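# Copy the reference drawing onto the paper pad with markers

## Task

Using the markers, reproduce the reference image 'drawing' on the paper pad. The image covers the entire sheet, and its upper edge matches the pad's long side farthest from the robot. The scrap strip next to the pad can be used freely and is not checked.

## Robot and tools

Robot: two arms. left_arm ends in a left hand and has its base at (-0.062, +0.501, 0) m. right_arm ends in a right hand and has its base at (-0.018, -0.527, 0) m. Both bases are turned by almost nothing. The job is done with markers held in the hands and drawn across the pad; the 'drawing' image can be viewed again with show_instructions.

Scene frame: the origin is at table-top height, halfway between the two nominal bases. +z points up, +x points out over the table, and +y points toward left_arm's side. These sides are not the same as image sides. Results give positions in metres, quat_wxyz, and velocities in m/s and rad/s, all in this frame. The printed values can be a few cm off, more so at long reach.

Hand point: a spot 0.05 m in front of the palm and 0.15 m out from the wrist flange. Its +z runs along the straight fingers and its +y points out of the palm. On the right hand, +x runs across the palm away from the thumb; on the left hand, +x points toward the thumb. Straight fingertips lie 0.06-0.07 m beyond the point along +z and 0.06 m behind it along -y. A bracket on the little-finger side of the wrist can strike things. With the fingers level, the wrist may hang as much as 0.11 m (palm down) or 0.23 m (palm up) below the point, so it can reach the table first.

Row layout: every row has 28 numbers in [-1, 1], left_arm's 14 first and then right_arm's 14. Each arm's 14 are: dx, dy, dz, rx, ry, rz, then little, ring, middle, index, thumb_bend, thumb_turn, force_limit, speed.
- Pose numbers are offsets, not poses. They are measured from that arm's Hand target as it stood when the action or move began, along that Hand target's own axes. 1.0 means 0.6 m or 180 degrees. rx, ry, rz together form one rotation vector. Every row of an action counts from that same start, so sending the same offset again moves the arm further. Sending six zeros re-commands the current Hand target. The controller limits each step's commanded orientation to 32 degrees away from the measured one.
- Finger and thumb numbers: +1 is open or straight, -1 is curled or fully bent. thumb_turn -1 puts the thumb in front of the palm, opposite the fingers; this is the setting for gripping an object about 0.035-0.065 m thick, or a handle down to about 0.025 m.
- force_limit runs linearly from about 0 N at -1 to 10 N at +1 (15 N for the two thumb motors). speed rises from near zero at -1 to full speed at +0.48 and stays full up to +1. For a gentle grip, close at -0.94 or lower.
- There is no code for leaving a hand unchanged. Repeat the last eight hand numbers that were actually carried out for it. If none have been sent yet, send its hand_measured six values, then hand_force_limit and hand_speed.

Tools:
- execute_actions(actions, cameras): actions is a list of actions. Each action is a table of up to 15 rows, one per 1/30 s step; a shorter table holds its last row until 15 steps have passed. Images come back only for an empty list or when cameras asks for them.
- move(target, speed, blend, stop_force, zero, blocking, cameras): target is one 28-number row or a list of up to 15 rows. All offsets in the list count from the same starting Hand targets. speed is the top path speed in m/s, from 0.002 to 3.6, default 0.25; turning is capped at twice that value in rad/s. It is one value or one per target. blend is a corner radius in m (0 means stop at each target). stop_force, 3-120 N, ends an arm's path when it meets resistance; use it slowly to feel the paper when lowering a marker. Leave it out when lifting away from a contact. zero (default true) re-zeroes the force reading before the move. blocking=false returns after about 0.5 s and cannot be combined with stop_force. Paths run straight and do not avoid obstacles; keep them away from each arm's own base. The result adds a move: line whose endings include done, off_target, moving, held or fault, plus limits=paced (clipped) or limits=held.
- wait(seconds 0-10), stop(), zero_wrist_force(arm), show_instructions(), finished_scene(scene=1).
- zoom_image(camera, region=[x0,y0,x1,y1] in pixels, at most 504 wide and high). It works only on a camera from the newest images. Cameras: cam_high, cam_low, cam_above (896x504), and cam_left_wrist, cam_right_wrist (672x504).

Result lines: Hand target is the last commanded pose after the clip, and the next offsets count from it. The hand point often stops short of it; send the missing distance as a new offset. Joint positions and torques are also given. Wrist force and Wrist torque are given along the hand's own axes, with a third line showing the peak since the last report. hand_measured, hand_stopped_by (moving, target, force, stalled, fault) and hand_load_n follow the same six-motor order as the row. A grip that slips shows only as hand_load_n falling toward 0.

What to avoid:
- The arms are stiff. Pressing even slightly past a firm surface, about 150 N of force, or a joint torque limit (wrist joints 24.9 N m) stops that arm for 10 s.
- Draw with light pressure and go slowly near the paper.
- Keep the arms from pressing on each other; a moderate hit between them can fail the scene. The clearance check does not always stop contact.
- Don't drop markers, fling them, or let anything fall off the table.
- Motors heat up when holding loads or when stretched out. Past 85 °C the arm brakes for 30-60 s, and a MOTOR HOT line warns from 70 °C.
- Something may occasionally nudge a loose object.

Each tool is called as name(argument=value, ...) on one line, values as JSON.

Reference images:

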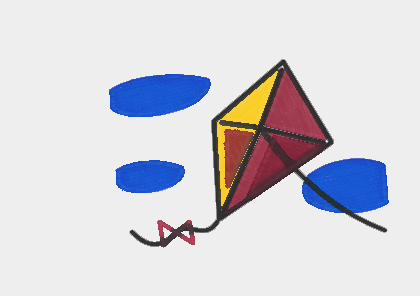

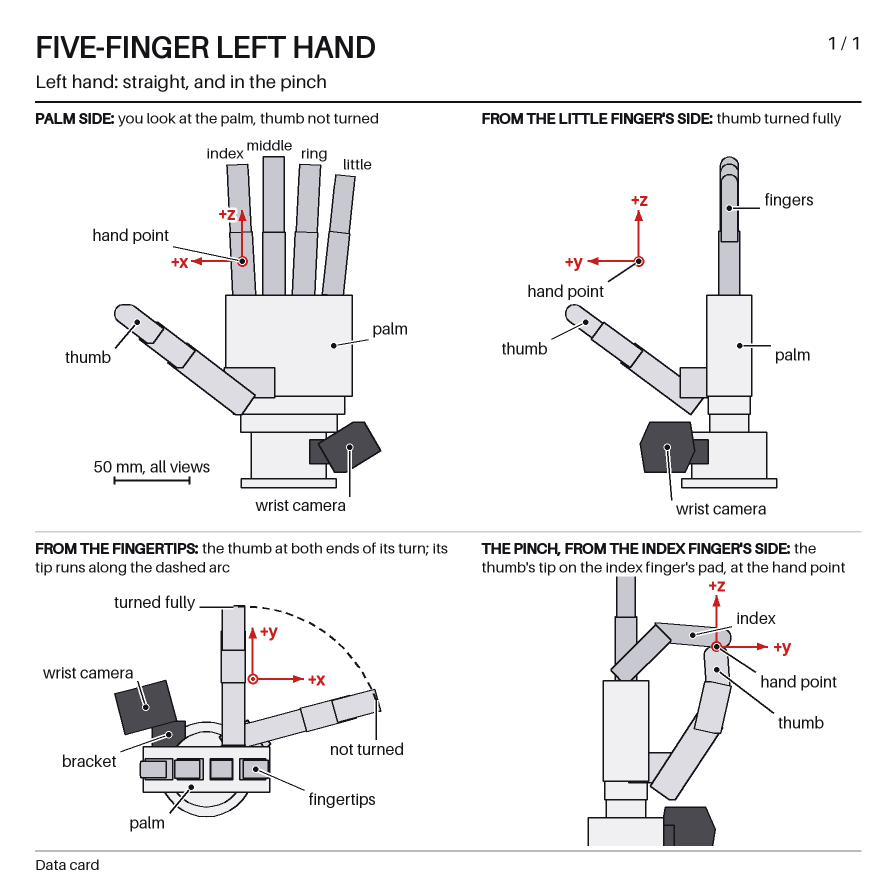

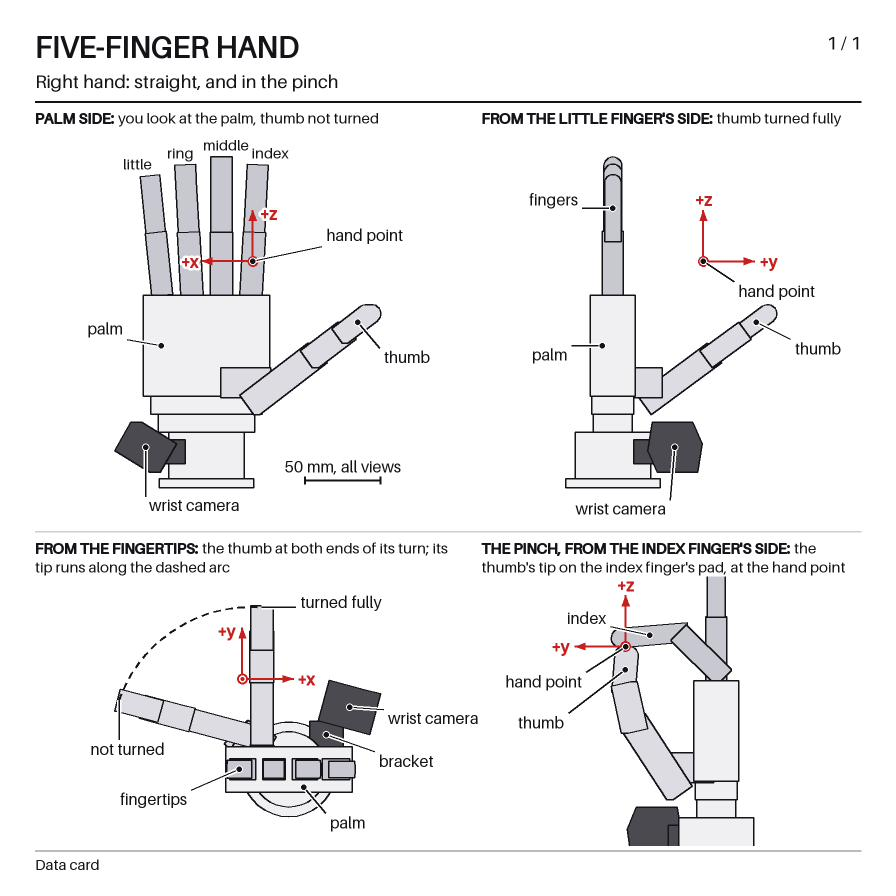

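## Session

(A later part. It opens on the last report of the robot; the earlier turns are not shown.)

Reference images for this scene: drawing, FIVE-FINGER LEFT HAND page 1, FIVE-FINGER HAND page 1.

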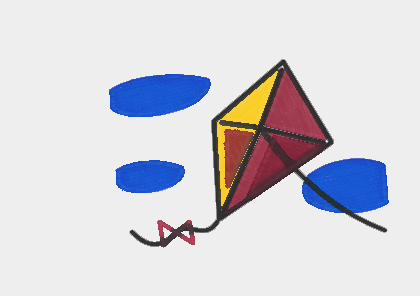

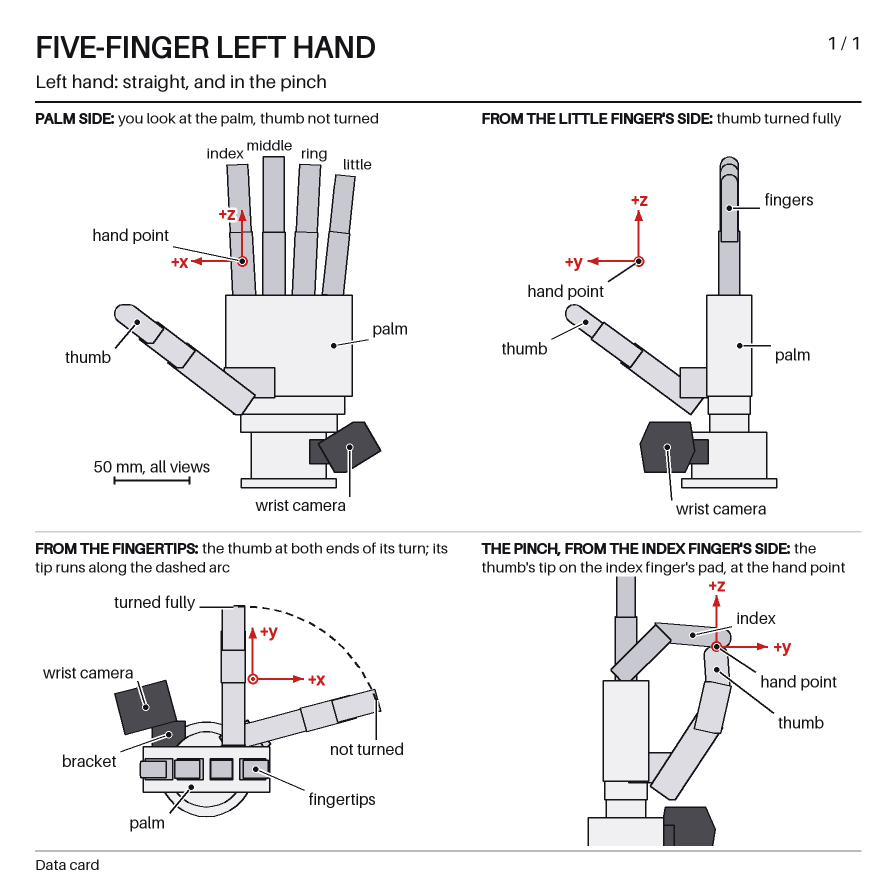

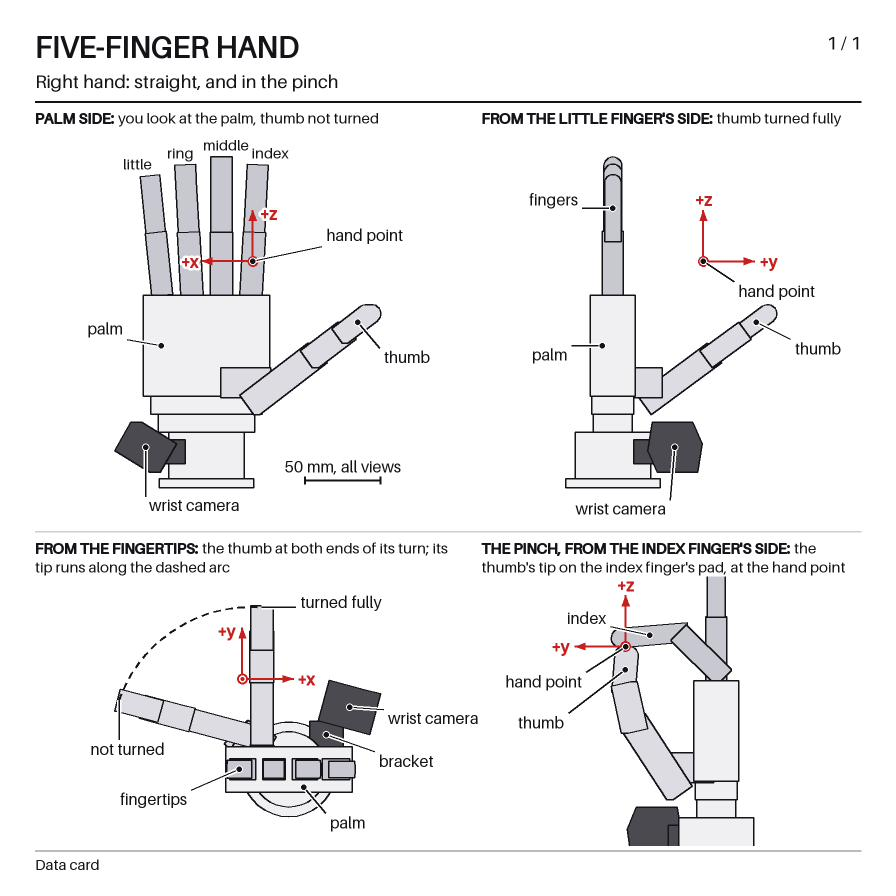

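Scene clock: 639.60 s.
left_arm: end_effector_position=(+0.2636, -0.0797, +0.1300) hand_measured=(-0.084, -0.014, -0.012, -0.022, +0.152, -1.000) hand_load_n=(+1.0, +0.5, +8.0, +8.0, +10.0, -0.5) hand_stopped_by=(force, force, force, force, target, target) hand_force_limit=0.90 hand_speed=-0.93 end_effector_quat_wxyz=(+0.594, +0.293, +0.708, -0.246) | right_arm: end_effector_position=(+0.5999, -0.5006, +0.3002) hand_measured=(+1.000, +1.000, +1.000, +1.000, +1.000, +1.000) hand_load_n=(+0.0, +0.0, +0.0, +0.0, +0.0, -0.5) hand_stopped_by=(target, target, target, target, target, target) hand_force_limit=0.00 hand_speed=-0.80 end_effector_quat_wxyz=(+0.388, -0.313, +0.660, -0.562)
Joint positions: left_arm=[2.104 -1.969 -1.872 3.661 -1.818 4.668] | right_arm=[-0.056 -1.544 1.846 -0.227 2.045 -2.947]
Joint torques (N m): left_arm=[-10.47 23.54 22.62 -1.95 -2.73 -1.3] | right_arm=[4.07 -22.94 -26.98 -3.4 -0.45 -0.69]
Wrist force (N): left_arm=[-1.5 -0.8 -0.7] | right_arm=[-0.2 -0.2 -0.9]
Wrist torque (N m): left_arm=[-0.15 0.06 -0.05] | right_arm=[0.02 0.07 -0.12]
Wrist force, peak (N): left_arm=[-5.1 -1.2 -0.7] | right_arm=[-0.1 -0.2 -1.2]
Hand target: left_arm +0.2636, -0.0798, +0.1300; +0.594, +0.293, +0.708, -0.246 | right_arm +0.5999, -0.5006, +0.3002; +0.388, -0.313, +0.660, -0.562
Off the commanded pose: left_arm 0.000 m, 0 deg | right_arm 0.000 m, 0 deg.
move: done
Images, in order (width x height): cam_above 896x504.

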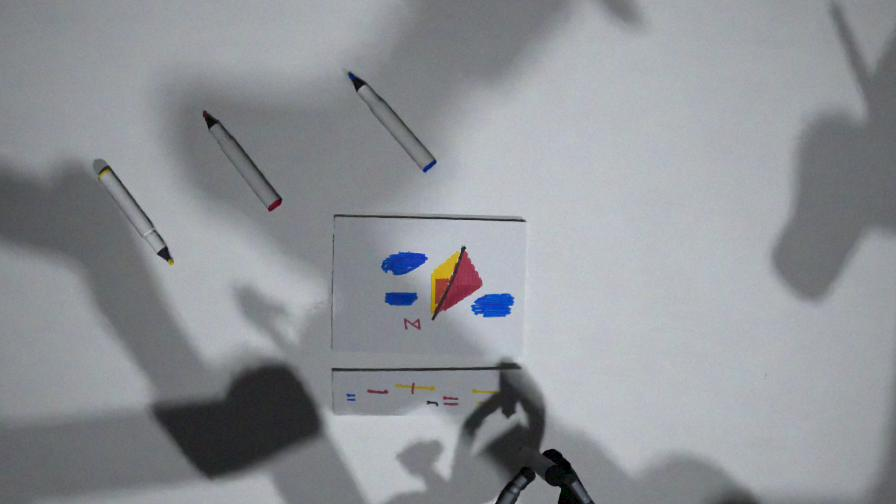

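move(target=[[0.062029,0.325315,0.163622,0,0,0,-0.2,-0.2,-0.55,-0.55,0.15,-1,0.9,-0.93,0,0,0,0,0,0,1,1,1,1,1,1,0,-0.8],[0.071878,0.325315,0.165358,0,0,0,-0.2,-0.2,-0.55,-0.55,0.15,-1,0.9,-0.93,0,0,0,0,0,0,1,1,1,1,1,1,0,-0.8],[0.074484,0.249030,0.150583,0,0,0,-0.2,-0.2,-0.55,-0.55,0.15,-1,0.9,-0.93,0,0,0,0,0,0,1,1,1,1,1,1,0,-0.8],[0.093922,0.264993,0.040362,0,0,0,-0.2,-0.2,-0.55,-0.55,0.15,-1,0.9,-0.93,0,0,0,0,0,0,1,1,1,1,1,1,0,-0.8],[0.084643,0.329366,0.092982,0,0,0,-0.2,-0.2,-0.55,-0.55,0.15,-1,0.9,-0.93,0,0,0,0,0,0,1,1,1,1,1,1,0,-0.8],[0.071582,0.326581,0.167038,0,0,0,-0.2,-0.2,-0.55,-0.55,0.15,-1,0.9,-0.93,0,0,0,0,0,0,1,1,1,1,1,1,0,-0.8],[0.061734,0.326581,0.165301,0,0,0,-0.2,-0.2,-0.55,-0.55,0.15,-1,0.9,-0.93,0,0,0,0,0,0,1,1,1,1,1,1,0,-0.8]], speed=[0.25,0.04,0.06,0.06,0.06,0.06,0.06], blend=[0,0,0.0008,0.0008,0.0008,0.0008,0], cameras=["cam_above"])

zoom_image(camera="cam_above", region=[420, 240, 490, 325])

Scene clock: 649.83 s.
left_arm: end_effector_position=(+0.4667, -0.0057, +0.0762) hand_measured=(-0.084, -0.014, -0.012, -0.022, +0.152, -1.000) hand_load_n=(+1.0, +1.0, +8.0, +8.0, +10.5, -1.0) hand_stopped_by=(force, force, force, force, target, target) hand_force_limit=0.90 hand_speed=-0.93 end_effector_quat_wxyz=(+0.594, +0.293, +0.708, -0.246) | right_arm: end_effector_position=(+0.5999, -0.5006, +0.3002) hand_measured=(+1.000, +1.000, +1.000, +1.000, +1.000, +1.000) hand_load_n=(+0.0, +0.0, +0.0, +0.0, +0.0, +0.0) hand_stopped_by=(target, target, target, target, target, target) hand_force_limit=0.00 hand_speed=-0.80 end_effector_quat_wxyz=(+0.388, -0.313, +0.660, -0.562)
Joint positions: left_arm=[2.539 -2.107 -1.828 3.758 -1.39 4.745] | right_arm=[-0.056 -1.544 1.846 -0.227 2.045 -2.947]
Joint torques (N m): left_arm=[-10.74 46.58 21.86 -1.62 -2.55 -1.38] | right_arm=[4.28 -22.81 -26.58 -3.31 -0.51 -0.83]
Wrist force (N): left_arm=[-1.1 -1.0 -0.5] | right_arm=[-0.2 -0.1 -0.6]
Wrist torque (N m): left_arm=[-0.19 0.03 -0.02] | right_arm=[0.02 0.06 -0.12]
Wrist force, peak (N): left_arm=[-3.5 -0.6 -0.8] | right_arm=[-0.1 -0.1 -1.2]
Hand target: left_arm +0.4667, -0.0057, +0.0763; +0.594, +0.293, +0.708, -0.246 | right_arm +0.5999, -0.5006, +0.3002; +0.388, -0.313, +0.660, -0.562
Off the commanded pose: left_arm 0.000 m, 0 deg | right_arm 0.000 m, 0 deg.
move: done
Images, in order (width x height): cam_above 896x504.

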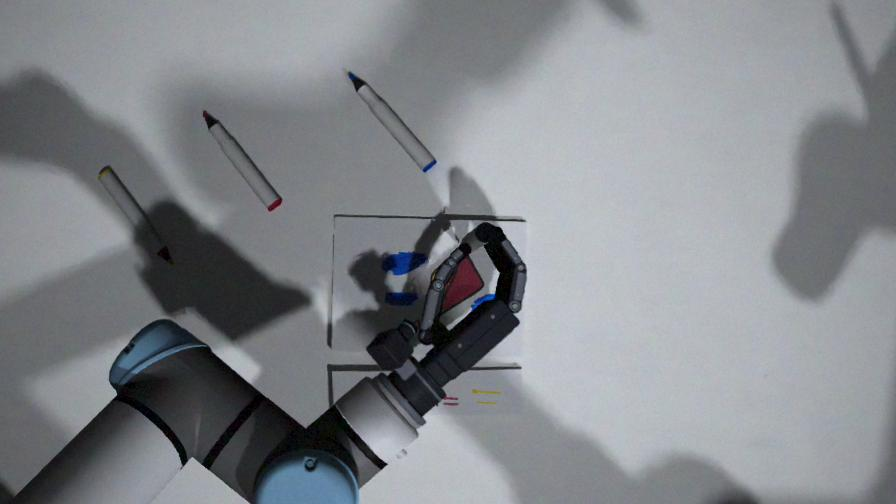

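Scaled by 5.929 from the camera's 896x504 image, which has a finer 1280x720 frame.

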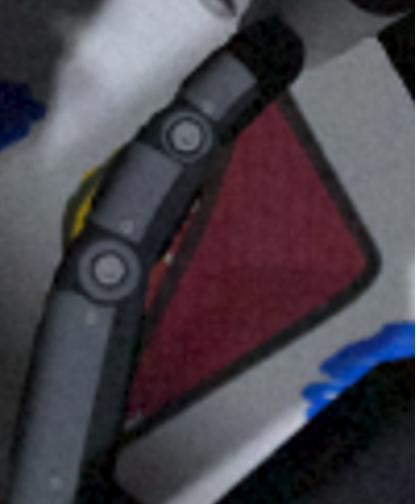

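move(target=[[0.012924,-0.002190,-0.073284,0,0,0,-0.2,-0.2,-0.55,-0.55,0.15,-1,0.9,-0.93,0,0,0,0,0,0,1,1,1,1,1,1,0,-0.8],[0.022772,-0.002190,-0.071547,0,0,0,-0.2,-0.2,-0.55,-0.55,0.15,-1,0.9,-0.93,0,0,0,0,0,0,1,1,1,1,1,1,0,-0.8],[0.018696,-0.030910,-0.048434,0,0,0,-0.2,-0.2,-0.55,-0.55,0.15,-1,0.9,-0.93,0,0,0,0,0,0,1,1,1,1,1,1,0,-0.8],[0.012653,-0.076932,-0.014168,0,0,0,-0.2,-0.2,-0.55,-0.55,0.15,-1,0.9,-0.93,0,0,0,0,0,0,1,1,1,1,1,1,0,-0.8],[0.002805,-0.076932,-0.015905,0,0,0,-0.2,-0.2,-0.55,-0.55,0.15,-1,0.9,-0.93,0,0,0,0,0,0,1,1,1,1,1,1,0,-0.8],[0.009155,-0.031000,-0.051910,0,0,0,-0.2,-0.2,-0.55,-0.55,0.15,-1,0.9,-0.93,0,0,0,0,0,0,1,1,1,1,1,1,0,-0.8],[0.019003,-0.031000,-0.050173,0,0,0,-0.2,-0.2,-0.55,-0.55,0.15,-1,0.9,-0.93,0,0,0,0,0,0,1,1,1,1,1,1,0,-0.8],[0.018731,-0.078003,-0.048632,0,0,0,-0.2,-0.2,-0.55,-0.55,0.15,-1,0.9,-0.93,0,0,0,0,0,0,1,1,1,1,1,1,0,-0.8],[0.018523,-0.101543,-0.047454,0,0,0,-0.2,-0.2,-0.55,-0.55,0.15,-1,0.9,-0.93,0,0,0,0,0,0,1,1,1,1,1,1,0,-0.8],[0.017810,-0.121985,-0.043408,0,0,0,-0.2,-0.2,-0.55,-0.55,0.15,-1,0.9,-0.93,0,0,0,0,0,0,1,1,1,1,1,1,0,-0.8],[0.016727,-0.142437,-0.037271,0,0,0,-0.2,-0.2,-0.55,-0.55,0.15,-1,0.9,-0.93,0,0,0,0,0,0,1,1,1,1,1,1,0,-0.8],[0.015351,-0.162506,-0.029467,0,0,0,-0.2,-0.2,-0.55,-0.55,0.15,-1,0.9,-0.93,0,0,0,0,0,0,1,1,1,1,1,1,0,-0.8],[0.005503,-0.162506,-0.031204,0,0,0,-0.2,-0.2,-0.55,-0.55,0.15,-1,0.9,-0.93,0,0,0,0,0,0,1,1,1,1,1,1,0,-0.8],[-0.061742,-0.326683,-0.165261,0,0,0,-0.2,-0.2,-0.55,-0.55,0.15,-1,0.9,-0.93,0,0,0,0,0,0,1,1,1,1,1,1,0,-0.8]], speed=[0.2,0.04,0.06,0.06,0.06,0.2,0.04,0.06,0.06,0.06,0.06,0.06,0.06,0.25], blend=[0,0,0.0015,0,0.002,0,0,0.002,0.002,0.002,0.002,0,0.003,0], cameras=["cam_above"])

zoom_image(camera="cam_above", region=[370, 240, 530, 340])

Scene clock: 659.40 s.
left_arm: end_effector_position=(+0.2636, -0.0798, +0.1299) hand_measured=(-0.084, -0.014, -0.012, -0.022, +0.152, -1.000) hand_load_n=(+1.0, +0.5, +8.0, +8.0, +10.5, -1.0) hand_stopped_by=(force, force, force, force, target, target) hand_force_limit=0.90 hand_speed=-0.93 end_effector_quat_wxyz=(+0.594, +0.293, +0.708, -0.246) | right_arm: end_effector_position=(+0.5999, -0.5006, +0.3002) hand_measured=(+1.000, +1.000, +1.000, +1.000, +1.000, +1.000) hand_load_n=(+0.0, +0.0, +0.0, +0.0, +0.0, -0.5) hand_stopped_by=(target, target, target, target, target, target) hand_force_limit=0.00 hand_speed=-0.80 end_effector_quat_wxyz=(+0.388, -0.313, +0.660, -0.562)
Joint positions: left_arm=[2.104 -1.969 -1.872 3.661 -1.818 4.668] | right_arm=[-0.056 -1.544 1.846 -0.227 2.045 -2.947]
Joint torques (N m): left_arm=[-10.6 42.23 22.8 -1.5 -2.89 -1.27] | right_arm=[3.87 -21.77 -27.49 -3.31 -0.63 -0.75]
Wrist force (N): left_arm=[-1.3 -0.9 -0.5] | right_arm=[0.2 -0.1 -0.8]
Wrist torque (N m): left_arm=[-0.18 0.06 -0.03] | right_arm=[0.03 0.01 -0.10]
Wrist force, peak (N): left_arm=[-2.0 -2.1 -1.3] | right_arm=[0.0 -0.1 -1.2]
Hand target: left_arm +0.2636, -0.0798, +0.1300; +0.594, +0.293, +0.708, -0.246 | right_arm +0.5999, -0.5006, +0.3002; +0.388, -0.313, +0.660, -0.562
Off the commanded pose: left_arm 0.000 m, 0 deg | right_arm 0.000 m, 0 deg.
move: done
Images, in order (width x height): cam_above 896x504.

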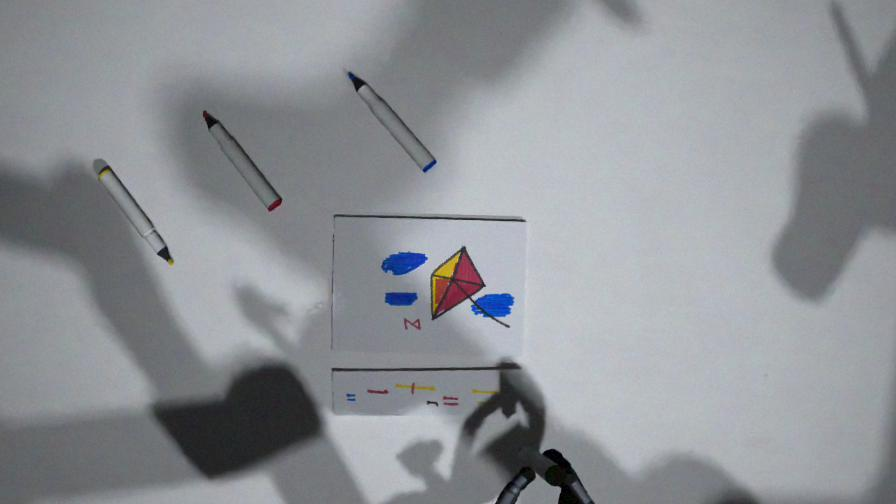

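Scaled by 3.150 from the camera's 896x504 image, which has a finer 1280x720 frame.

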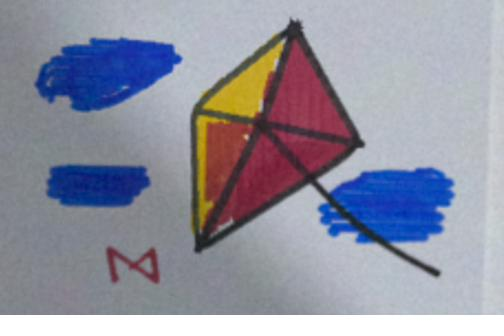

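zoom_image(camera="cam_above", region=[425, 240, 490, 325])

zoom_image(camera="cam_above", region=[450, 270, 520, 335])

Scaled by 5.929 from the camera's 896x504 image, which has a finer 1280x720 frame.

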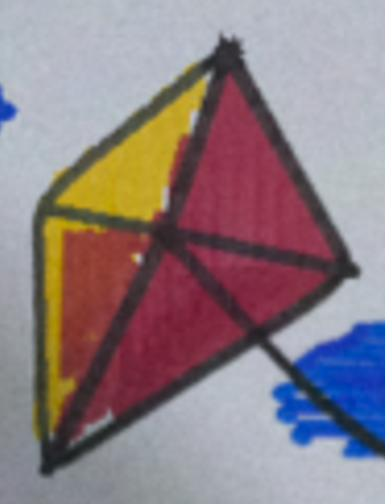

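Scaled by 7.200 from the camera's 896x504 image, which has a finer 1280x720 frame.

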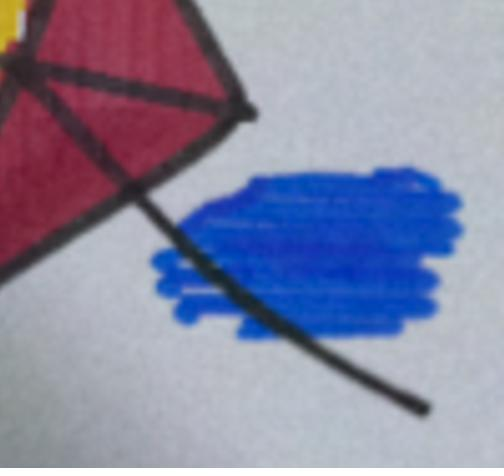

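move(target=[[0.083672,0.269418,0.040903,0,0,0,-0.2,-0.2,-0.55,-0.55,0.15,-1,0.9,-0.93,0,0,0,0,0,0,1,1,1,1,1,1,0,-0.8],[0.093849,0.269418,0.042697,0,0,0,-0.2,-0.2,-0.55,-0.55,0.15,-1,0.9,-0.93,0,0,0,0,0,0,1,1,1,1,1,1,0,-0.8],[0.085427,0.328938,0.090447,0,0,0,-0.2,-0.2,-0.55,-0.55,0.15,-1,0.9,-0.93,0,0,0,0,0,0,1,1,1,1,1,1,0,-0.8],[0.072145,0.325284,0.164808,0,0,0,-0.2,-0.2,-0.55,-0.55,0.15,-1,0.9,-0.93,0,0,0,0,0,0,1,1,1,1,1,1,0,-0.8],[0.073894,0.321469,0.154887,0,0,0,-0.2,-0.2,-0.55,-0.55,0.15,-1,0.9,-0.93,0,0,0,0,0,0,1,1,1,1,1,1,0,-0.8],[0.080819,0.297965,0.115620,0,0,0,-0.2,-0.2,-0.55,-0.55,0.15,-1,0.9,-0.93,0,0,0,0,0,0,1,1,1,1,1,1,0,-0.8],[0.083640,0.292420,0.099626,0,0,0,-0.2,-0.2,-0.55,-0.55,0.15,-1,0.9,-0.93,0,0,0,0,0,0,1,1,1,1,1,1,0,-0.8],[0.073627,0.292420,0.097861,0,0,0,-0.2,-0.2,-0.55,-0.55,0.15,-1,0.9,-0.93,0,0,0,0,0,0,1,1,1,1,1,1,0,-0.8],[0.074483,0.325504,0.093009,0,0,0,-0.2,-0.2,-0.55,-0.55,0.15,-1,0.9,-0.93,0,0,0,0,0,0,1,1,1,1,1,1,0,-0.8],[0.084496,0.325504,0.094774,0,0,0,-0.2,-0.2,-0.55,-0.55,0.15,-1,0.9,-0.93,0,0,0,0,0,0,1,1,1,1,1,1,0,-0.8],[0.081103,0.301127,0.114009,0,0,0,-0.2,-0.2,-0.55,-0.55,0.15,-1,0.9,-0.93,0,0,0,0,0,0,1,1,1,1,1,1,0,-0.8],[0.071090,0.301127,0.112244,0,0,0,-0.2,-0.2,-0.55,-0.55,0.15,-1,0.9,-0.93,0,0,0,0,0,0,1,1,1,1,1,1,0,-0.8],[0.078751,0.263483,0.068802,0,0,0,-0.2,-0.2,-0.55,-0.55,0.15,-1,0.9,-0.93,0,0,0,0,0,0,1,1,1,1,1,1,0,-0.8],[0.088600,0.263483,0.070538,0,0,0,-0.2,-0.2,-0.55,-0.55,0.15,-1,0.9,-0.93,0,0,0,0,0,0,1,1,1,1,1,1,0,-0.8],[0.091523,0.264752,0.053972,0,0,0,-0.2,-0.2,-0.55,-0.55,0.15,-1,0.9,-0.93,0,0,0,0,0,0,1,1,1,1,1,1,0,-0.8]], speed=[0.25,0.04,0.06,0.06,0.06,0.06,0.06,0.06,0.2,0.04,0.06,0.06,0.2,0.04,0.06], blend=[0,0,0.0008,0.0008,0.001,0.0015,0,0.002,0,0,0,0.002,0,0,0], cameras=[])

Scene clock: 673.27 s.
left_arm: end_effector_position=(+0.3917, +0.0167, +0.0703) hand_measured=(-0.084, -0.014, -0.012, -0.022, +0.152, -1.000) hand_load_n=(+0.5, +0.5, +8.5, +8.0, +10.0, -1.0) hand_stopped_by=(force, force, force, force, target, target) hand_force_limit=0.90 hand_speed=-0.93 end_effector_quat_wxyz=(+0.594, +0.293, +0.708, -0.246) | right_arm: end_effector_position=(+0.5999, -0.5006, +0.3002) hand_measured=(+1.000, +1.000, +1.000, +1.000, +1.000, +1.000) hand_load_n=(+0.0, +0.0, +0.0, +0.0, +0.0, +0.0) hand_stopped_by=(target, target, target, target, target, target) hand_force_limit=0.00 hand_speed=-0.80 end_effector_quat_wxyz=(+0.388, -0.313, +0.660, -0.562)
Joint positions: left_arm=[2.48 -2.008 -2.025 3.858 -1.448 4.734] | right_arm=[-0.056 -1.544 1.846 -0.227 2.045 -2.947]
Joint torques (N m): left_arm=[10.43 40.21 5.13 3.68 2.34 1.46] | right_arm=[3.44 -23.21 -26.83 -3.35 -0.59 -0.81]
Wrist force (N): left_arm=[-1.9 -0.9 -0.3] | right_arm=[-0.2 -0.4 -0.7]
Wrist torque (N m): left_arm=[-0.16 0.04 -0.07] | right_arm=[-0.02 0.06 -0.12]
Wrist force, peak (N): left_arm=[-4.5 -0.6 -0.1] | right_arm=[-0.2 -0.1 -1.1]
Hand target: left_arm +0.3917, +0.0167, +0.0703; +0.594, +0.293, +0.708, -0.246 | right_arm +0.5999, -0.5006, +0.3002; +0.388, -0.313, +0.660, -0.562
Off the commanded pose: left_arm 0.000 m, 0 deg | right_arm 0.000 m, 0 deg.
move: done
No camera images: "cameras" was empty.

show_instructions()

Reference images for this scene: drawing, FIVE-FINGER LEFT HAND page 1, FIVE-FINGER HAND page 1.

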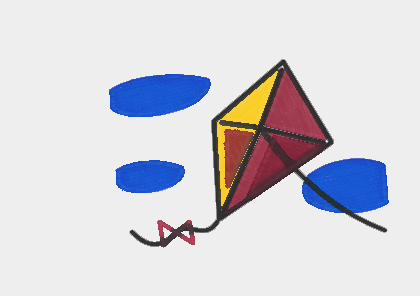

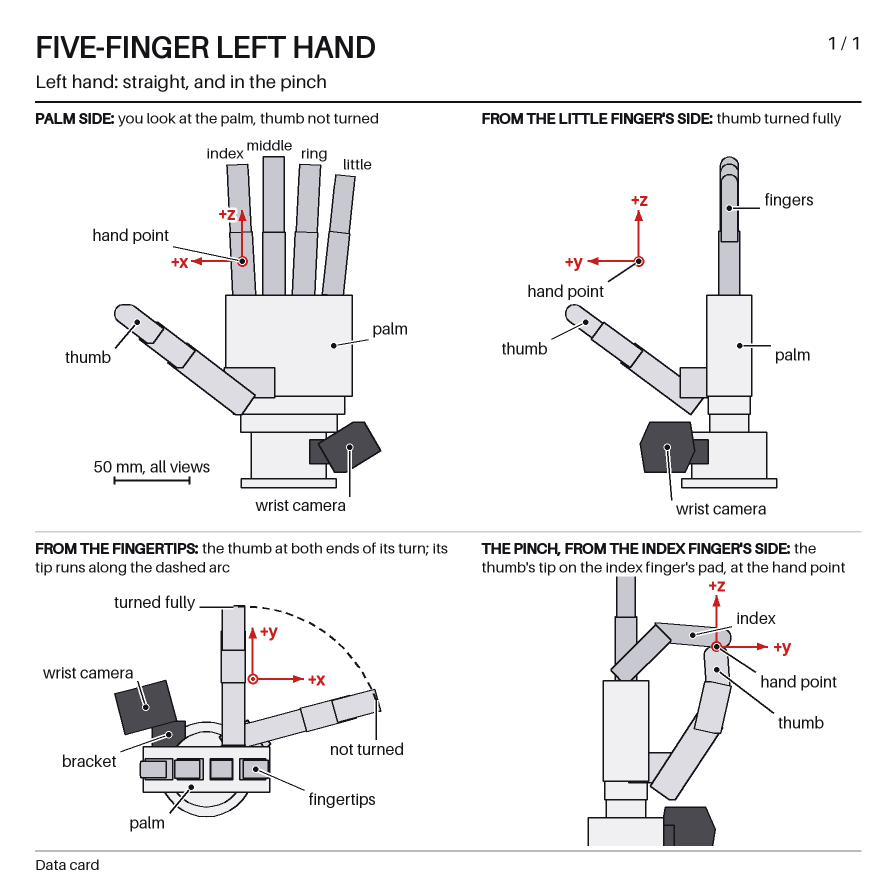

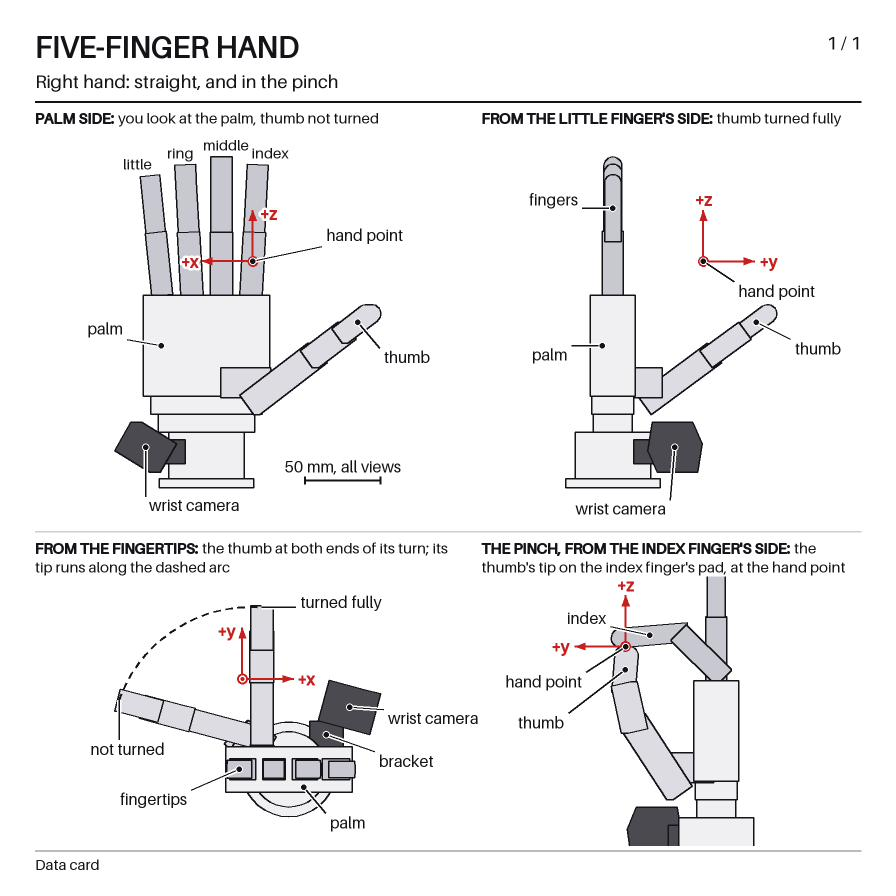

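move(target=[[0.002597,0.000409,-0.013764,0,0,0,-0.2,-0.2,-0.55,-0.55,0.15,-1,0.9,-0.93,0,0,0,0,0,0,1,1,1,1,1,1,0,-0.8],[0.003623,-0.002900,-0.019584,0,0,0,-0.2,-0.2,-0.55,-0.55,0.15,-1,0.9,-0.93,0,0,0,0,0,0,1,1,1,1,1,1,0,-0.8],[0.004924,-0.000626,-0.026961,0,0,0,-0.2,-0.2,-0.55,-0.55,0.15,-1,0.9,-0.93,0,0,0,0,0,0,1,1,1,1,1,1,0,-0.8],[0.006234,0.007309,-0.034390,0,0,0,-0.2,-0.2,-0.55,-0.55,0.15,-1,0.9,-0.93,0,0,0,0,0,0,1,1,1,1,1,1,0,-0.8],[0.006757,0.014320,-0.036876,0,0,0,-0.2,-0.2,-0.55,-0.55,0.15,-1,0.9,-0.93,0,0,0,0,0,0,1,1,1,1,1,1,0,-0.8],[0.008646,0.014711,-0.047589,0,0,0,-0.2,-0.2,-0.55,-0.55,0.15,-1,0.9,-0.93,0,0,0,0,0,0,1,1,1,1,1,1,0,-0.8],[0.011183,0.016470,-0.061492,0,0,0,-0.2,-0.2,-0.55,-0.55,0.15,-1,0.9,-0.93,0,0,0,0,0,0,1,1,1,1,1,1,0,-0.8],[0.012706,0.023046,-0.070131,0,0,0,-0.2,-0.2,-0.55,-0.55,0.15,-1,0.9,-0.93,0,0,0,0,0,0,1,1,1,1,1,1,0,-0.8],[0.013187,0.032286,-0.072860,0,0,0,-0.2,-0.2,-0.55,-0.55,0.15,-1,0.9,-0.93,0,0,0,0,0,0,1,1,1,1,1,1,0,-0.8],[0.013321,0.042749,-0.073616,0,0,0,-0.2,-0.2,-0.55,-0.55,0.15,-1,0.9,-0.93,0,0,0,0,0,0,1,1,1,1,1,1,0,-0.8],[0.003473,0.042749,-0.075353,0,0,0,-0.2,-0.2,-0.55,-0.55,0.15,-1,0.9,-0.93,0,0,0,0,0,0,1,1,1,1,1,1,0,-0.8],[-0.091522,-0.264693,-0.053953,0,0,0,-0.2,-0.2,-0.55,-0.55,0.15,-1,0.9,-0.93,0,0,0,0,0,0,1,1,1,1,1,1,0,-0.8]], speed=[0.05,0.05,0.05,0.05,0.05,0.05,0.05,0.05,0.05,0.05,0.06,0.25], blend=[0.0008,0.0015,0.0015,0.0015,0.001,0.001,0.0015,0.0015,0.0015,0,0.003,0], cameras=["cam_above"])

zoom_image(camera="cam_above", region=[380, 240, 490, 340])

zoom_image(camera="cam_above", region=[425, 240, 490, 325])

Scene clock: 680.83 s.
left_arm: end_effector_position=(+0.2636, -0.0798, +0.1300) hand_measured=(-0.084, -0.014, -0.012, -0.022, +0.152, -1.000) hand_load_n=(+0.5, +0.5, +8.0, +8.0, +10.0, -0.5) hand_stopped_by=(force, force, force, force, target, target) hand_force_limit=0.90 hand_speed=-0.93 end_effector_quat_wxyz=(+0.594, +0.293, +0.708, -0.246) | right_arm: end_effector_position=(+0.5999, -0.5006, +0.3002) hand_measured=(+1.000, +1.000, +1.000, +1.000, +1.000, +1.000) hand_load_n=(+0.0, +0.0, -0.5, +0.0, +0.0, +0.0) hand_stopped_by=(target, target, target, target, target, target) hand_force_limit=0.00 hand_speed=-0.80 end_effector_quat_wxyz=(+0.388, -0.313, +0.660, -0.562)
Joint positions: left_arm=[2.104 -1.969 -1.872 3.661 -1.818 4.668] | right_arm=[-0.056 -1.544 1.846 -0.227 2.045 -2.947]
Joint torques (N m): left_arm=[-11.04 22.86 22.22 -1.79 -2.71 -1.45] | right_arm=[4.56 -22.28 -27.17 -3.37 -0.5 -0.81]
Wrist force (N): left_arm=[-1.4 -1.0 -0.7] | right_arm=[0.0 0.0 -0.8]
Wrist torque (N m): left_arm=[-0.18 0.05 -0.04] | right_arm=[0.05 0.04 -0.10]
Wrist force, peak (N): left_arm=[-2.9 -2.0 -1.0] | right_arm=[-0.4 -0.2 -1.1]
Hand target: left_arm +0.2636, -0.0798, +0.1300; +0.594, +0.293, +0.708, -0.246 | right_arm +0.5999, -0.5006, +0.3002; +0.388, -0.313, +0.660, -0.562
Off the commanded pose: left_arm 0.000 m, 0 deg | right_arm 0.000 m, 0 deg.
move: done
Images, in order (width x height): cam_above 896x504.

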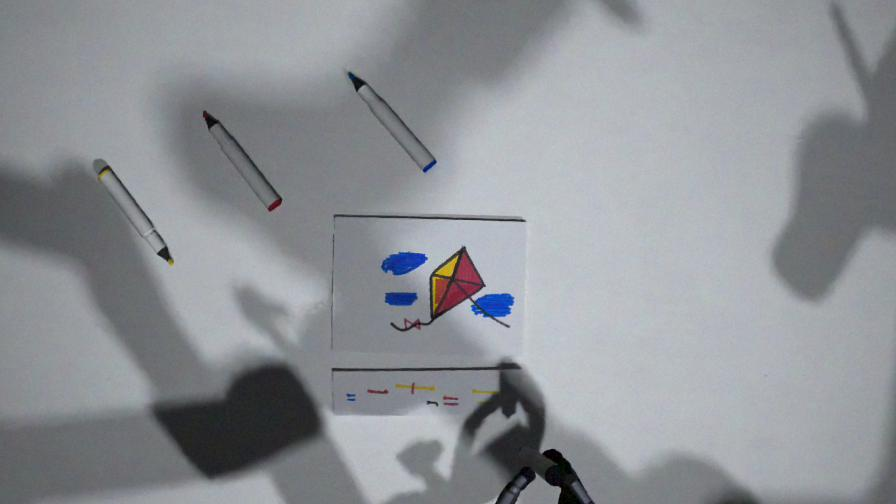

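Scaled by 4.582 from the camera's 896x504 image, which has a finer 1280x720 frame.

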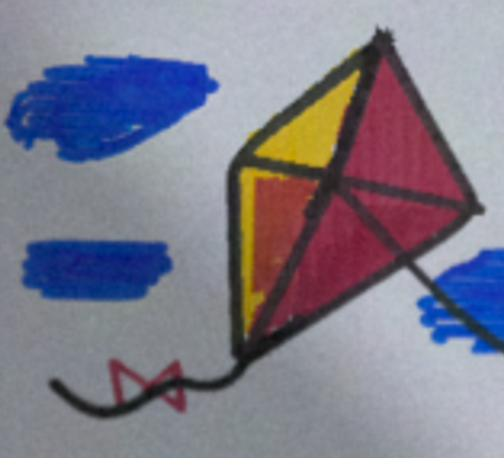

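Scaled by 5.929 from the camera's 896x504 image, which has a finer 1280x720 frame.

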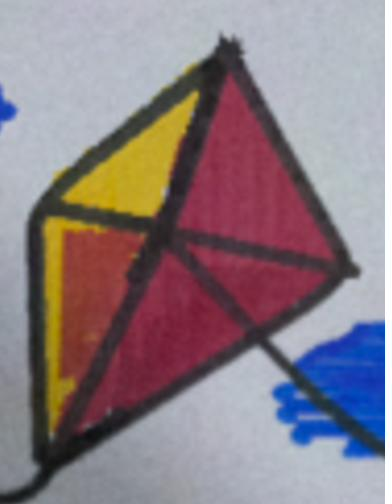

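move(target=[[0.019239,-0.063404,0.178828,-0.0215,0.0212,-0.4999,-0.2,-0.2,-0.55,-0.55,0.15,-1,0.9,-0.93,0,0,0,0,0,0,1,1,1,1,1,1,0,-0.8],[0.134133,-0.063404,0.199087,-0.0215,0.0212,-0.4999,-0.2,-0.2,-0.55,-0.55,0.15,-1,0.9,-0.93,0,0,0,0,0,0,1,1,1,1,1,1,0,-0.8]], speed=[0.4,0.12], blend=[0.01,0], cameras=["cam_above","cam_low"])

Scene clock: 687.53 s.
left_arm: end_effector_position=(+0.3101, -0.1800, +0.0300) hand_measured=(-0.084, -0.014, -0.012, -0.022, +0.152, -1.000) hand_load_n=(+1.0, +0.5, +8.0, +8.0, +10.0, -1.0) hand_stopped_by=(force, force, force, force, target, target) hand_force_limit=0.90 hand_speed=-0.93 end_effector_quat_wxyz=(+0.233, -0.304, +0.732, -0.563) | right_arm: end_effector_position=(+0.5999, -0.5006, +0.3002) hand_measured=(+1.000, +1.000, +1.000, +1.000, +1.000, +1.000) hand_load_n=(+0.0, +0.0, +0.0, +0.0, +0.0, -0.5) hand_stopped_by=(target, target, target, target, target, target) hand_force_limit=0.00 hand_speed=-0.80 end_effector_quat_wxyz=(+0.388, -0.313, +0.660, -0.562)
Joint positions: left_arm=[2.252 -2.226 -1.61 3.574 -1.67 3.115] | right_arm=[-0.056 -1.544 1.846 -0.227 2.045 -2.947]
Joint torques (N m): left_arm=[1.1 33.82 8.09 3.68 1.13 -1.44] | right_arm=[4.25 -23.43 -27.71 -3.34 -0.37 -0.84]
Wrist force (N): left_arm=[-0.2 -1.0 0.4] | right_arm=[-0.3 0.0 -1.0]
Wrist torque (N m): left_arm=[-0.14 -0.05 0.04] | right_arm=[0.05 0.09 -0.12]
Wrist force, peak (N): left_arm=[-1.7 -0.7 -0.9] | right_arm=[-0.1 0.1 -1.1]
Hand target: left_arm +0.3100, -0.1800, +0.0300; +0.233, -0.304, +0.732, -0.563 | right_arm +0.5999, -0.5006, +0.3002; +0.388, -0.313, +0.660, -0.562
Off the commanded pose: left_arm 0.000 m, 0 deg | right_arm 0.000 m, 0 deg.
move: done
Images, in order (width x height): cam_low 896x504, cam_above 896x504.

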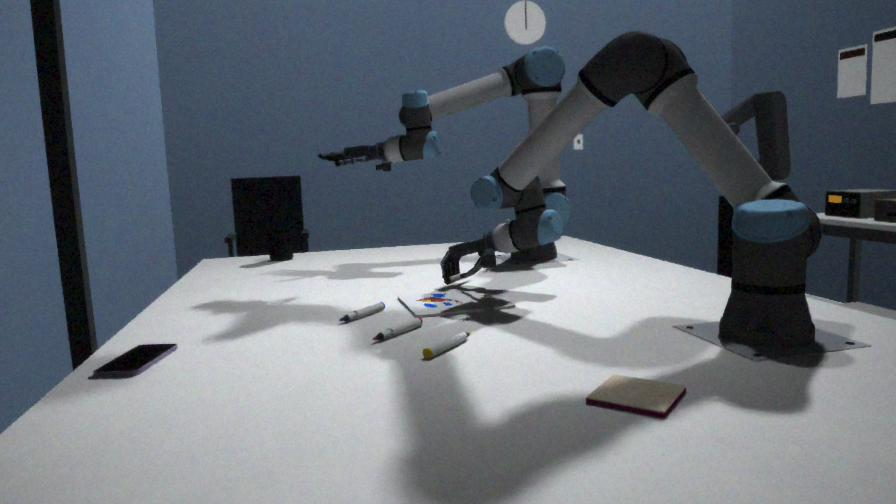

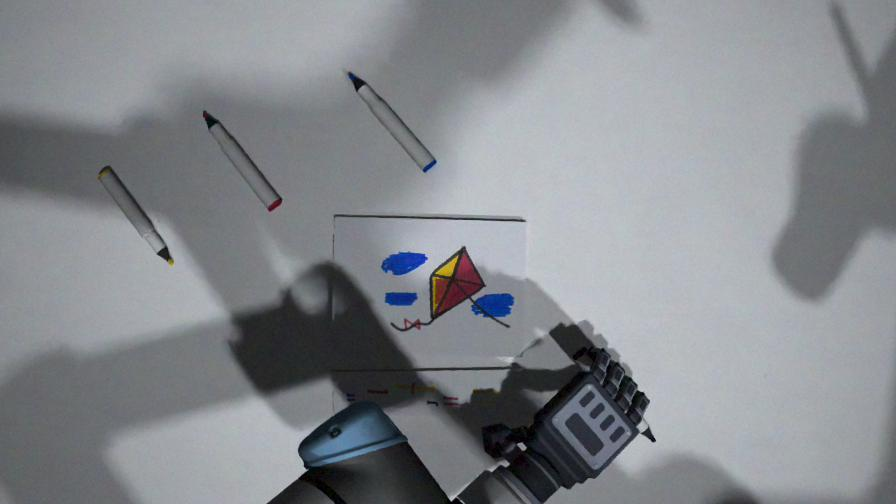

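move(target=[0,0.024148,0.006471,0,0,0,-0.2,-0.2,-0.55,-0.55,0.15,-1,0.9,-0.93,0,0,0,0,0,0,1,1,1,1,1,1,0,-0.8], speed=0.01, stop_force=4, cameras=[])

Scene clock: 690.27 s.
left_arm: end_effector_position=(+0.3101, -0.1800, +0.0182) hand_measured=(-0.084, -0.014, -0.012, -0.022, +0.152, -1.000) hand_load_n=(+1.5, +1.0, +9.0, +8.5, +8.0, -1.0) hand_stopped_by=(force, force, force, force, target, target) hand_force_limit=0.90 hand_speed=-0.93 end_effector_quat_wxyz=(+0.233, -0.304, +0.732, -0.563) | right_arm: end_effector_position=(+0.5999, -0.5006, +0.3002) hand_measured=(+1.000, +1.000, +1.000, +1.000, +1.000, +1.000) hand_load_n=(+0.0, +0.0, +0.0, +0.0, +0.0, -0.5) hand_stopped_by=(target, target, target, target, target, target) hand_force_limit=0.00 hand_speed=-0.80 end_effector_quat_wxyz=(+0.388, -0.313, +0.660, -0.562)
Joint positions: left_arm=[2.252 -2.244 -1.615 3.598 -1.671 3.115] | right_arm=[-0.056 -1.544 1.846 -0.227 2.045 -2.947]
Joint torques (N m): left_arm=[-9.92 47.41 19.68 -2.68 -1.59 -1.29] | right_arm=[4.51 -22.98 -27.17 -3.31 -0.49 -0.55]
Wrist force (N): left_arm=[0.5 -5.6 0.0] | right_arm=[-0.1 0.1 -1.0]
Wrist torque (N m): left_arm=[-0.10 -0.08 0.23] | right_arm=[0.07 0.06 -0.11]
Wrist force, peak (N): left_arm=[-0.1 -10.1 -2.3] | right_arm=[-0.4 0.0 -1.1]
Hand target: left_arm +0.3101, -0.1800, +0.0182; +0.233, -0.304, +0.732, -0.563 (not the last commanded pose) | right_arm +0.5999, -0.5006, +0.3002; +0.388, -0.313, +0.660, -0.562
Off the commanded pose: left_arm 0.003 m, 0 deg | right_arm 0.000 m, 0 deg.
move: contact (left_arm)
No camera images: "cameras" was empty.

execute_actions(actions=[[[0,0,0,0,0,0,1,1,1,1,0.15,-1,0.5,-0.7,0,0,0,0,0,0,1,1,1,1,1,1,0,-0.8]],[[0,0,0,0,0,0,1,1,1,1,0.15,-1,0.5,-0.7,0,0,0,0,0,0,1,1,1,1,1,1,0,-0.8]],[[0,0,0,0,0,0,1,1,1,1,0.15,-1,0.5,-0.7,0,0,0,0,0,0,1,1,1,1,1,1,0,-0.8]],[[0,0,0,0,0,0,1,1,1,1,0.15,-1,0.5,-0.7,0,0,0,0,0,0,1,1,1,1,1,1,0,-0.8]]], cameras=["cam_above"])

Scene clock: 692.77 s.
left_arm: end_effector_position=(+0.3101, -0.1800, +0.0182) hand_measured=(+1.000, +1.000, +1.000, +1.000, +0.150, -1.000) hand_load_n=(-0.5, +0.0, +0.0, -0.5, +0.0, +0.0) hand_stopped_by=(target, target, target, target, target, target) hand_force_limit=0.50 hand_speed=-0.70 end_effector_quat_wxyz=(+0.233, -0.304, +0.732, -0.563) | right_arm: end_effector_position=(+0.5999, -0.5006, +0.3002) hand_measured=(+1.000, +1.000, +1.000, +1.000, +1.000, +1.000) hand_load_n=(+0.0, +0.0, +0.0, +0.0, +0.0, +0.0) hand_stopped_by=(target, target, target, target, target, target) hand_force_limit=0.00 hand_speed=-0.80 end_effector_quat_wxyz=(+0.388, -0.313, +0.660, -0.562)
Joint positions: left_arm=[2.252 -2.244 -1.615 3.598 -1.671 3.115] | right_arm=[-0.056 -1.544 1.846 -0.227 2.045 -2.947]
Joint torques (N m): left_arm=[-8.18 48.11 20.02 3.57 -1.66 -1.07] | right_arm=[4.21 -22.85 -26.62 -3.31 -0.51 -0.85]
Wrist force (N): left_arm=[-0.1 -1.2 0.4] | right_arm=[-0.2 -0.1 -0.9]
Wrist torque (N m): left_arm=[-0.16 -0.07 0.04] | right_arm=[0.04 0.06 -0.11]
Wrist force, peak (N): left_arm=[0.2 -6.0 -0.2] | right_arm=[-0.1 -0.2 -1.1]
Hand target: left_arm +0.3101, -0.1800, +0.0182; +0.233, -0.304, +0.732, -0.563 | right_arm +0.5999, -0.5006, +0.3002; +0.388, -0.313, +0.660, -0.562
Off the commanded pose: left_arm 0.000 m, 0 deg | right_arm 0.000 m, 0 deg.
Step readings (end_effector_position of left_arm | right_arm):
0: (+0.3101, -0.1800, +0.0182) | (+0.5999, -0.5006, +0.3002)
1: (+0.3101, -0.1800, +0.0182) | (+0.5999, -0.5006, +0.3002)
2: (+0.3101, -0.1800, +0.0182) | (+0.5999, -0.5006, +0.3002)
4: (+0.3101, -0.1800, +0.0182) | (+0.5999, -0.5006, +0.3002)
8: (+0.3101, -0.1800, +0.0182) | (+0.5999, -0.5006, +0.3002)
15: (+0.3101, -0.1800, +0.0182) | (+0.5999, -0.5006, +0.3002)
16: (+0.3101, -0.1800, +0.0182) | (+0.5999, -0.5006, +0.3002)
17: (+0.3101, -0.1800, +0.0182) | (+0.5999, -0.5006, +0.3002)
19: (+0.3101, -0.1800, +0.0182) | (+0.5999, -0.5006, +0.3002)
23: (+0.3101, -0.1800, +0.0182) | (+0.5999, -0.5006, +0.3002)
30: (+0.3101, -0.1800, +0.0182) | (+0.5999, -0.5006, +0.3002)
31: (+0.3101, -0.1800, +0.0182) | (+0.5999, -0.5006, +0.3002)
32: (+0.3101, -0.1800, +0.0182) | (+0.5999, -0.5006, +0.3002)
34: (+0.3101, -0.1800, +0.0182) | (+0.5999, -0.5006, +0.3002)
38: (+0.3101, -0.1800, +0.0182) | (+0.5999, -0.5006, +0.3002)
45: (+0.3101, -0.1800, +0.0182) | (+0.5999, -0.5006, +0.3002)
46: (+0.3101, -0.1800, +0.0182) | (+0.5999, -0.5006, +0.3002)
47: (+0.3101, -0.1800, +0.0182) | (+0.5999, -0.5006, +0.3002)
49: (+0.3101, -0.1800, +0.0182) | (+0.5999, -0.5006, +0.3002)
53: (+0.3101, -0.1800, +0.0182) | (+0.5999, -0.5006, +0.3002)
60: (+0.3101, -0.1800, +0.0182) | (+0.5999, -0.5006, +0.3002)
Images, in order (width x height): cam_above 896x504.

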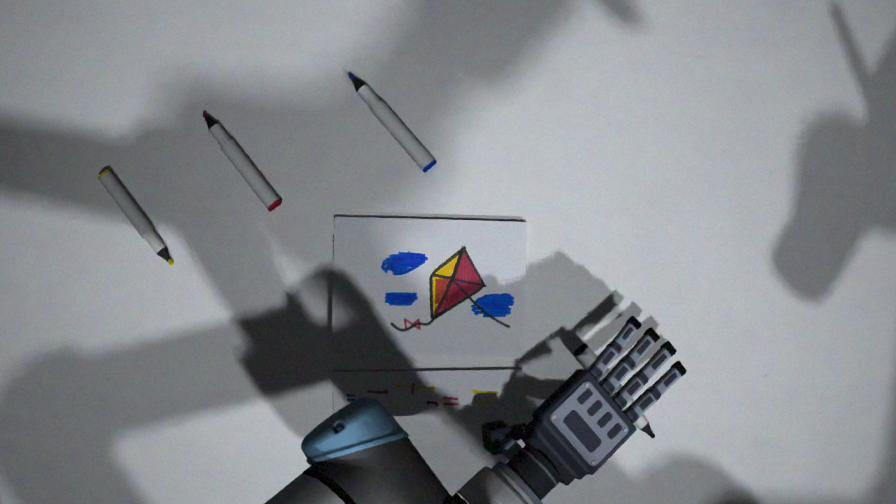

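move(target=[[0,0,-0.025,0,0,0,1,1,1,1,0.15,-1,0.5,-0.7,0,0,0,0,0,0,1,1,1,1,1,1,0,-0.8],[0,-0.14489,-0.06382,0,0,0,1,1,1,1,0.15,-1,0.5,-0.7,0,0,0,0,0,0,1,1,1,1,1,1,0,-0.8]], speed=[0.05,0.15], blend=[0.003,0], cameras=["cam_above"])

zoom_image(camera="cam_above", region=[340, 210, 540, 350])

Scene clock: 694.83 s.
left_arm: end_effector_position=(+0.2996, -0.1697, +0.1120) hand_measured=(+1.000, +1.000, +1.000, +1.000, +0.150, -1.000) hand_load_n=(+0.0, -0.5, +0.0, +0.0, +0.5, +0.0) hand_stopped_by=(target, target, target, target, target, target) hand_force_limit=0.50 hand_speed=-0.70 end_effector_quat_wxyz=(+0.233, -0.304, +0.732, -0.563) | right_arm: end_effector_position=(+0.5999, -0.5006, +0.3002) hand_measured=(+1.000, +1.000, +1.000, +1.000, +1.000, +1.000) hand_load_n=(+0.0, +0.0, +0.0, +0.0, +0.0, -0.5) hand_stopped_by=(target, target, target, target, target, target) hand_force_limit=0.00 hand_speed=-0.80 end_effector_quat_wxyz=(+0.388, -0.313, +0.660, -0.562)
Joint positions: left_arm=[2.249 -2.087 -1.594 3.42 -1.673 3.114] | right_arm=[-0.056 -1.544 1.846 -0.227 2.045 -2.947]
Joint torques (N m): left_arm=[8.99 48.24 23.77 -2.09 1.02 -0.76] | right_arm=[3.46 -23.08 -26.58 -3.3 -0.57 -0.87]
Wrist force (N): left_arm=[-0.2 -0.9 0.2] | right_arm=[-0.1 0.1 -0.9]
Wrist torque (N m): left_arm=[-0.11 -0.05 0.03] | right_arm=[0.06 0.06 -0.10]
Wrist force, peak (N): left_arm=[0.1 -2.1 -0.1] | right_arm=[-0.2 -0.1 -1.0]
Hand target: left_arm +0.2997, -0.1696, +0.1121; +0.233, -0.304, +0.732, -0.563 | right_arm +0.5999, -0.5006, +0.3002; +0.388, -0.313, +0.660, -0.562
Off the commanded pose: left_arm 0.000 m, 0 deg | right_arm 0.000 m, 0 deg.
move: done
Images, in order (width x height): cam_above 896x504.

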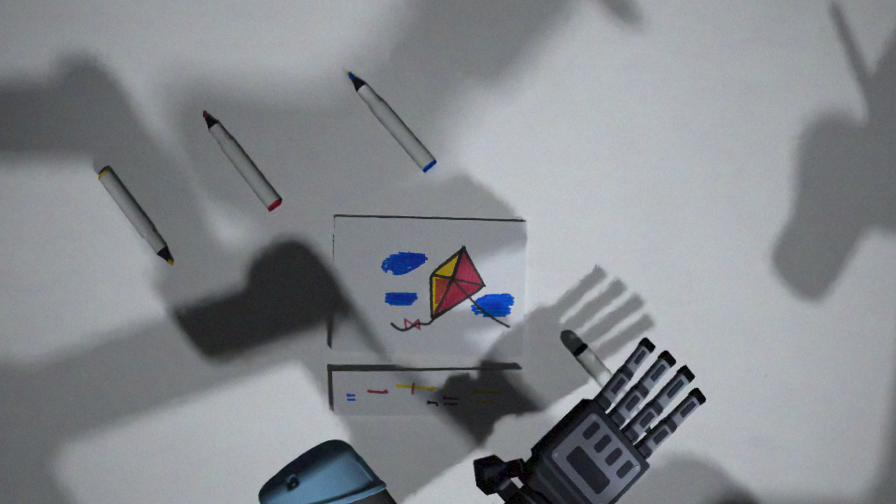

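Scaled by 2.520 from the camera's 896x504 image, which has a finer 1280x720 frame.

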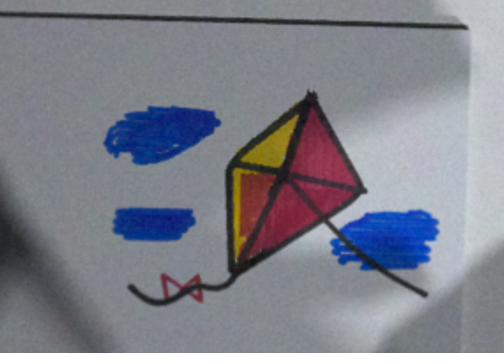

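finished_scene()

The scene is finished.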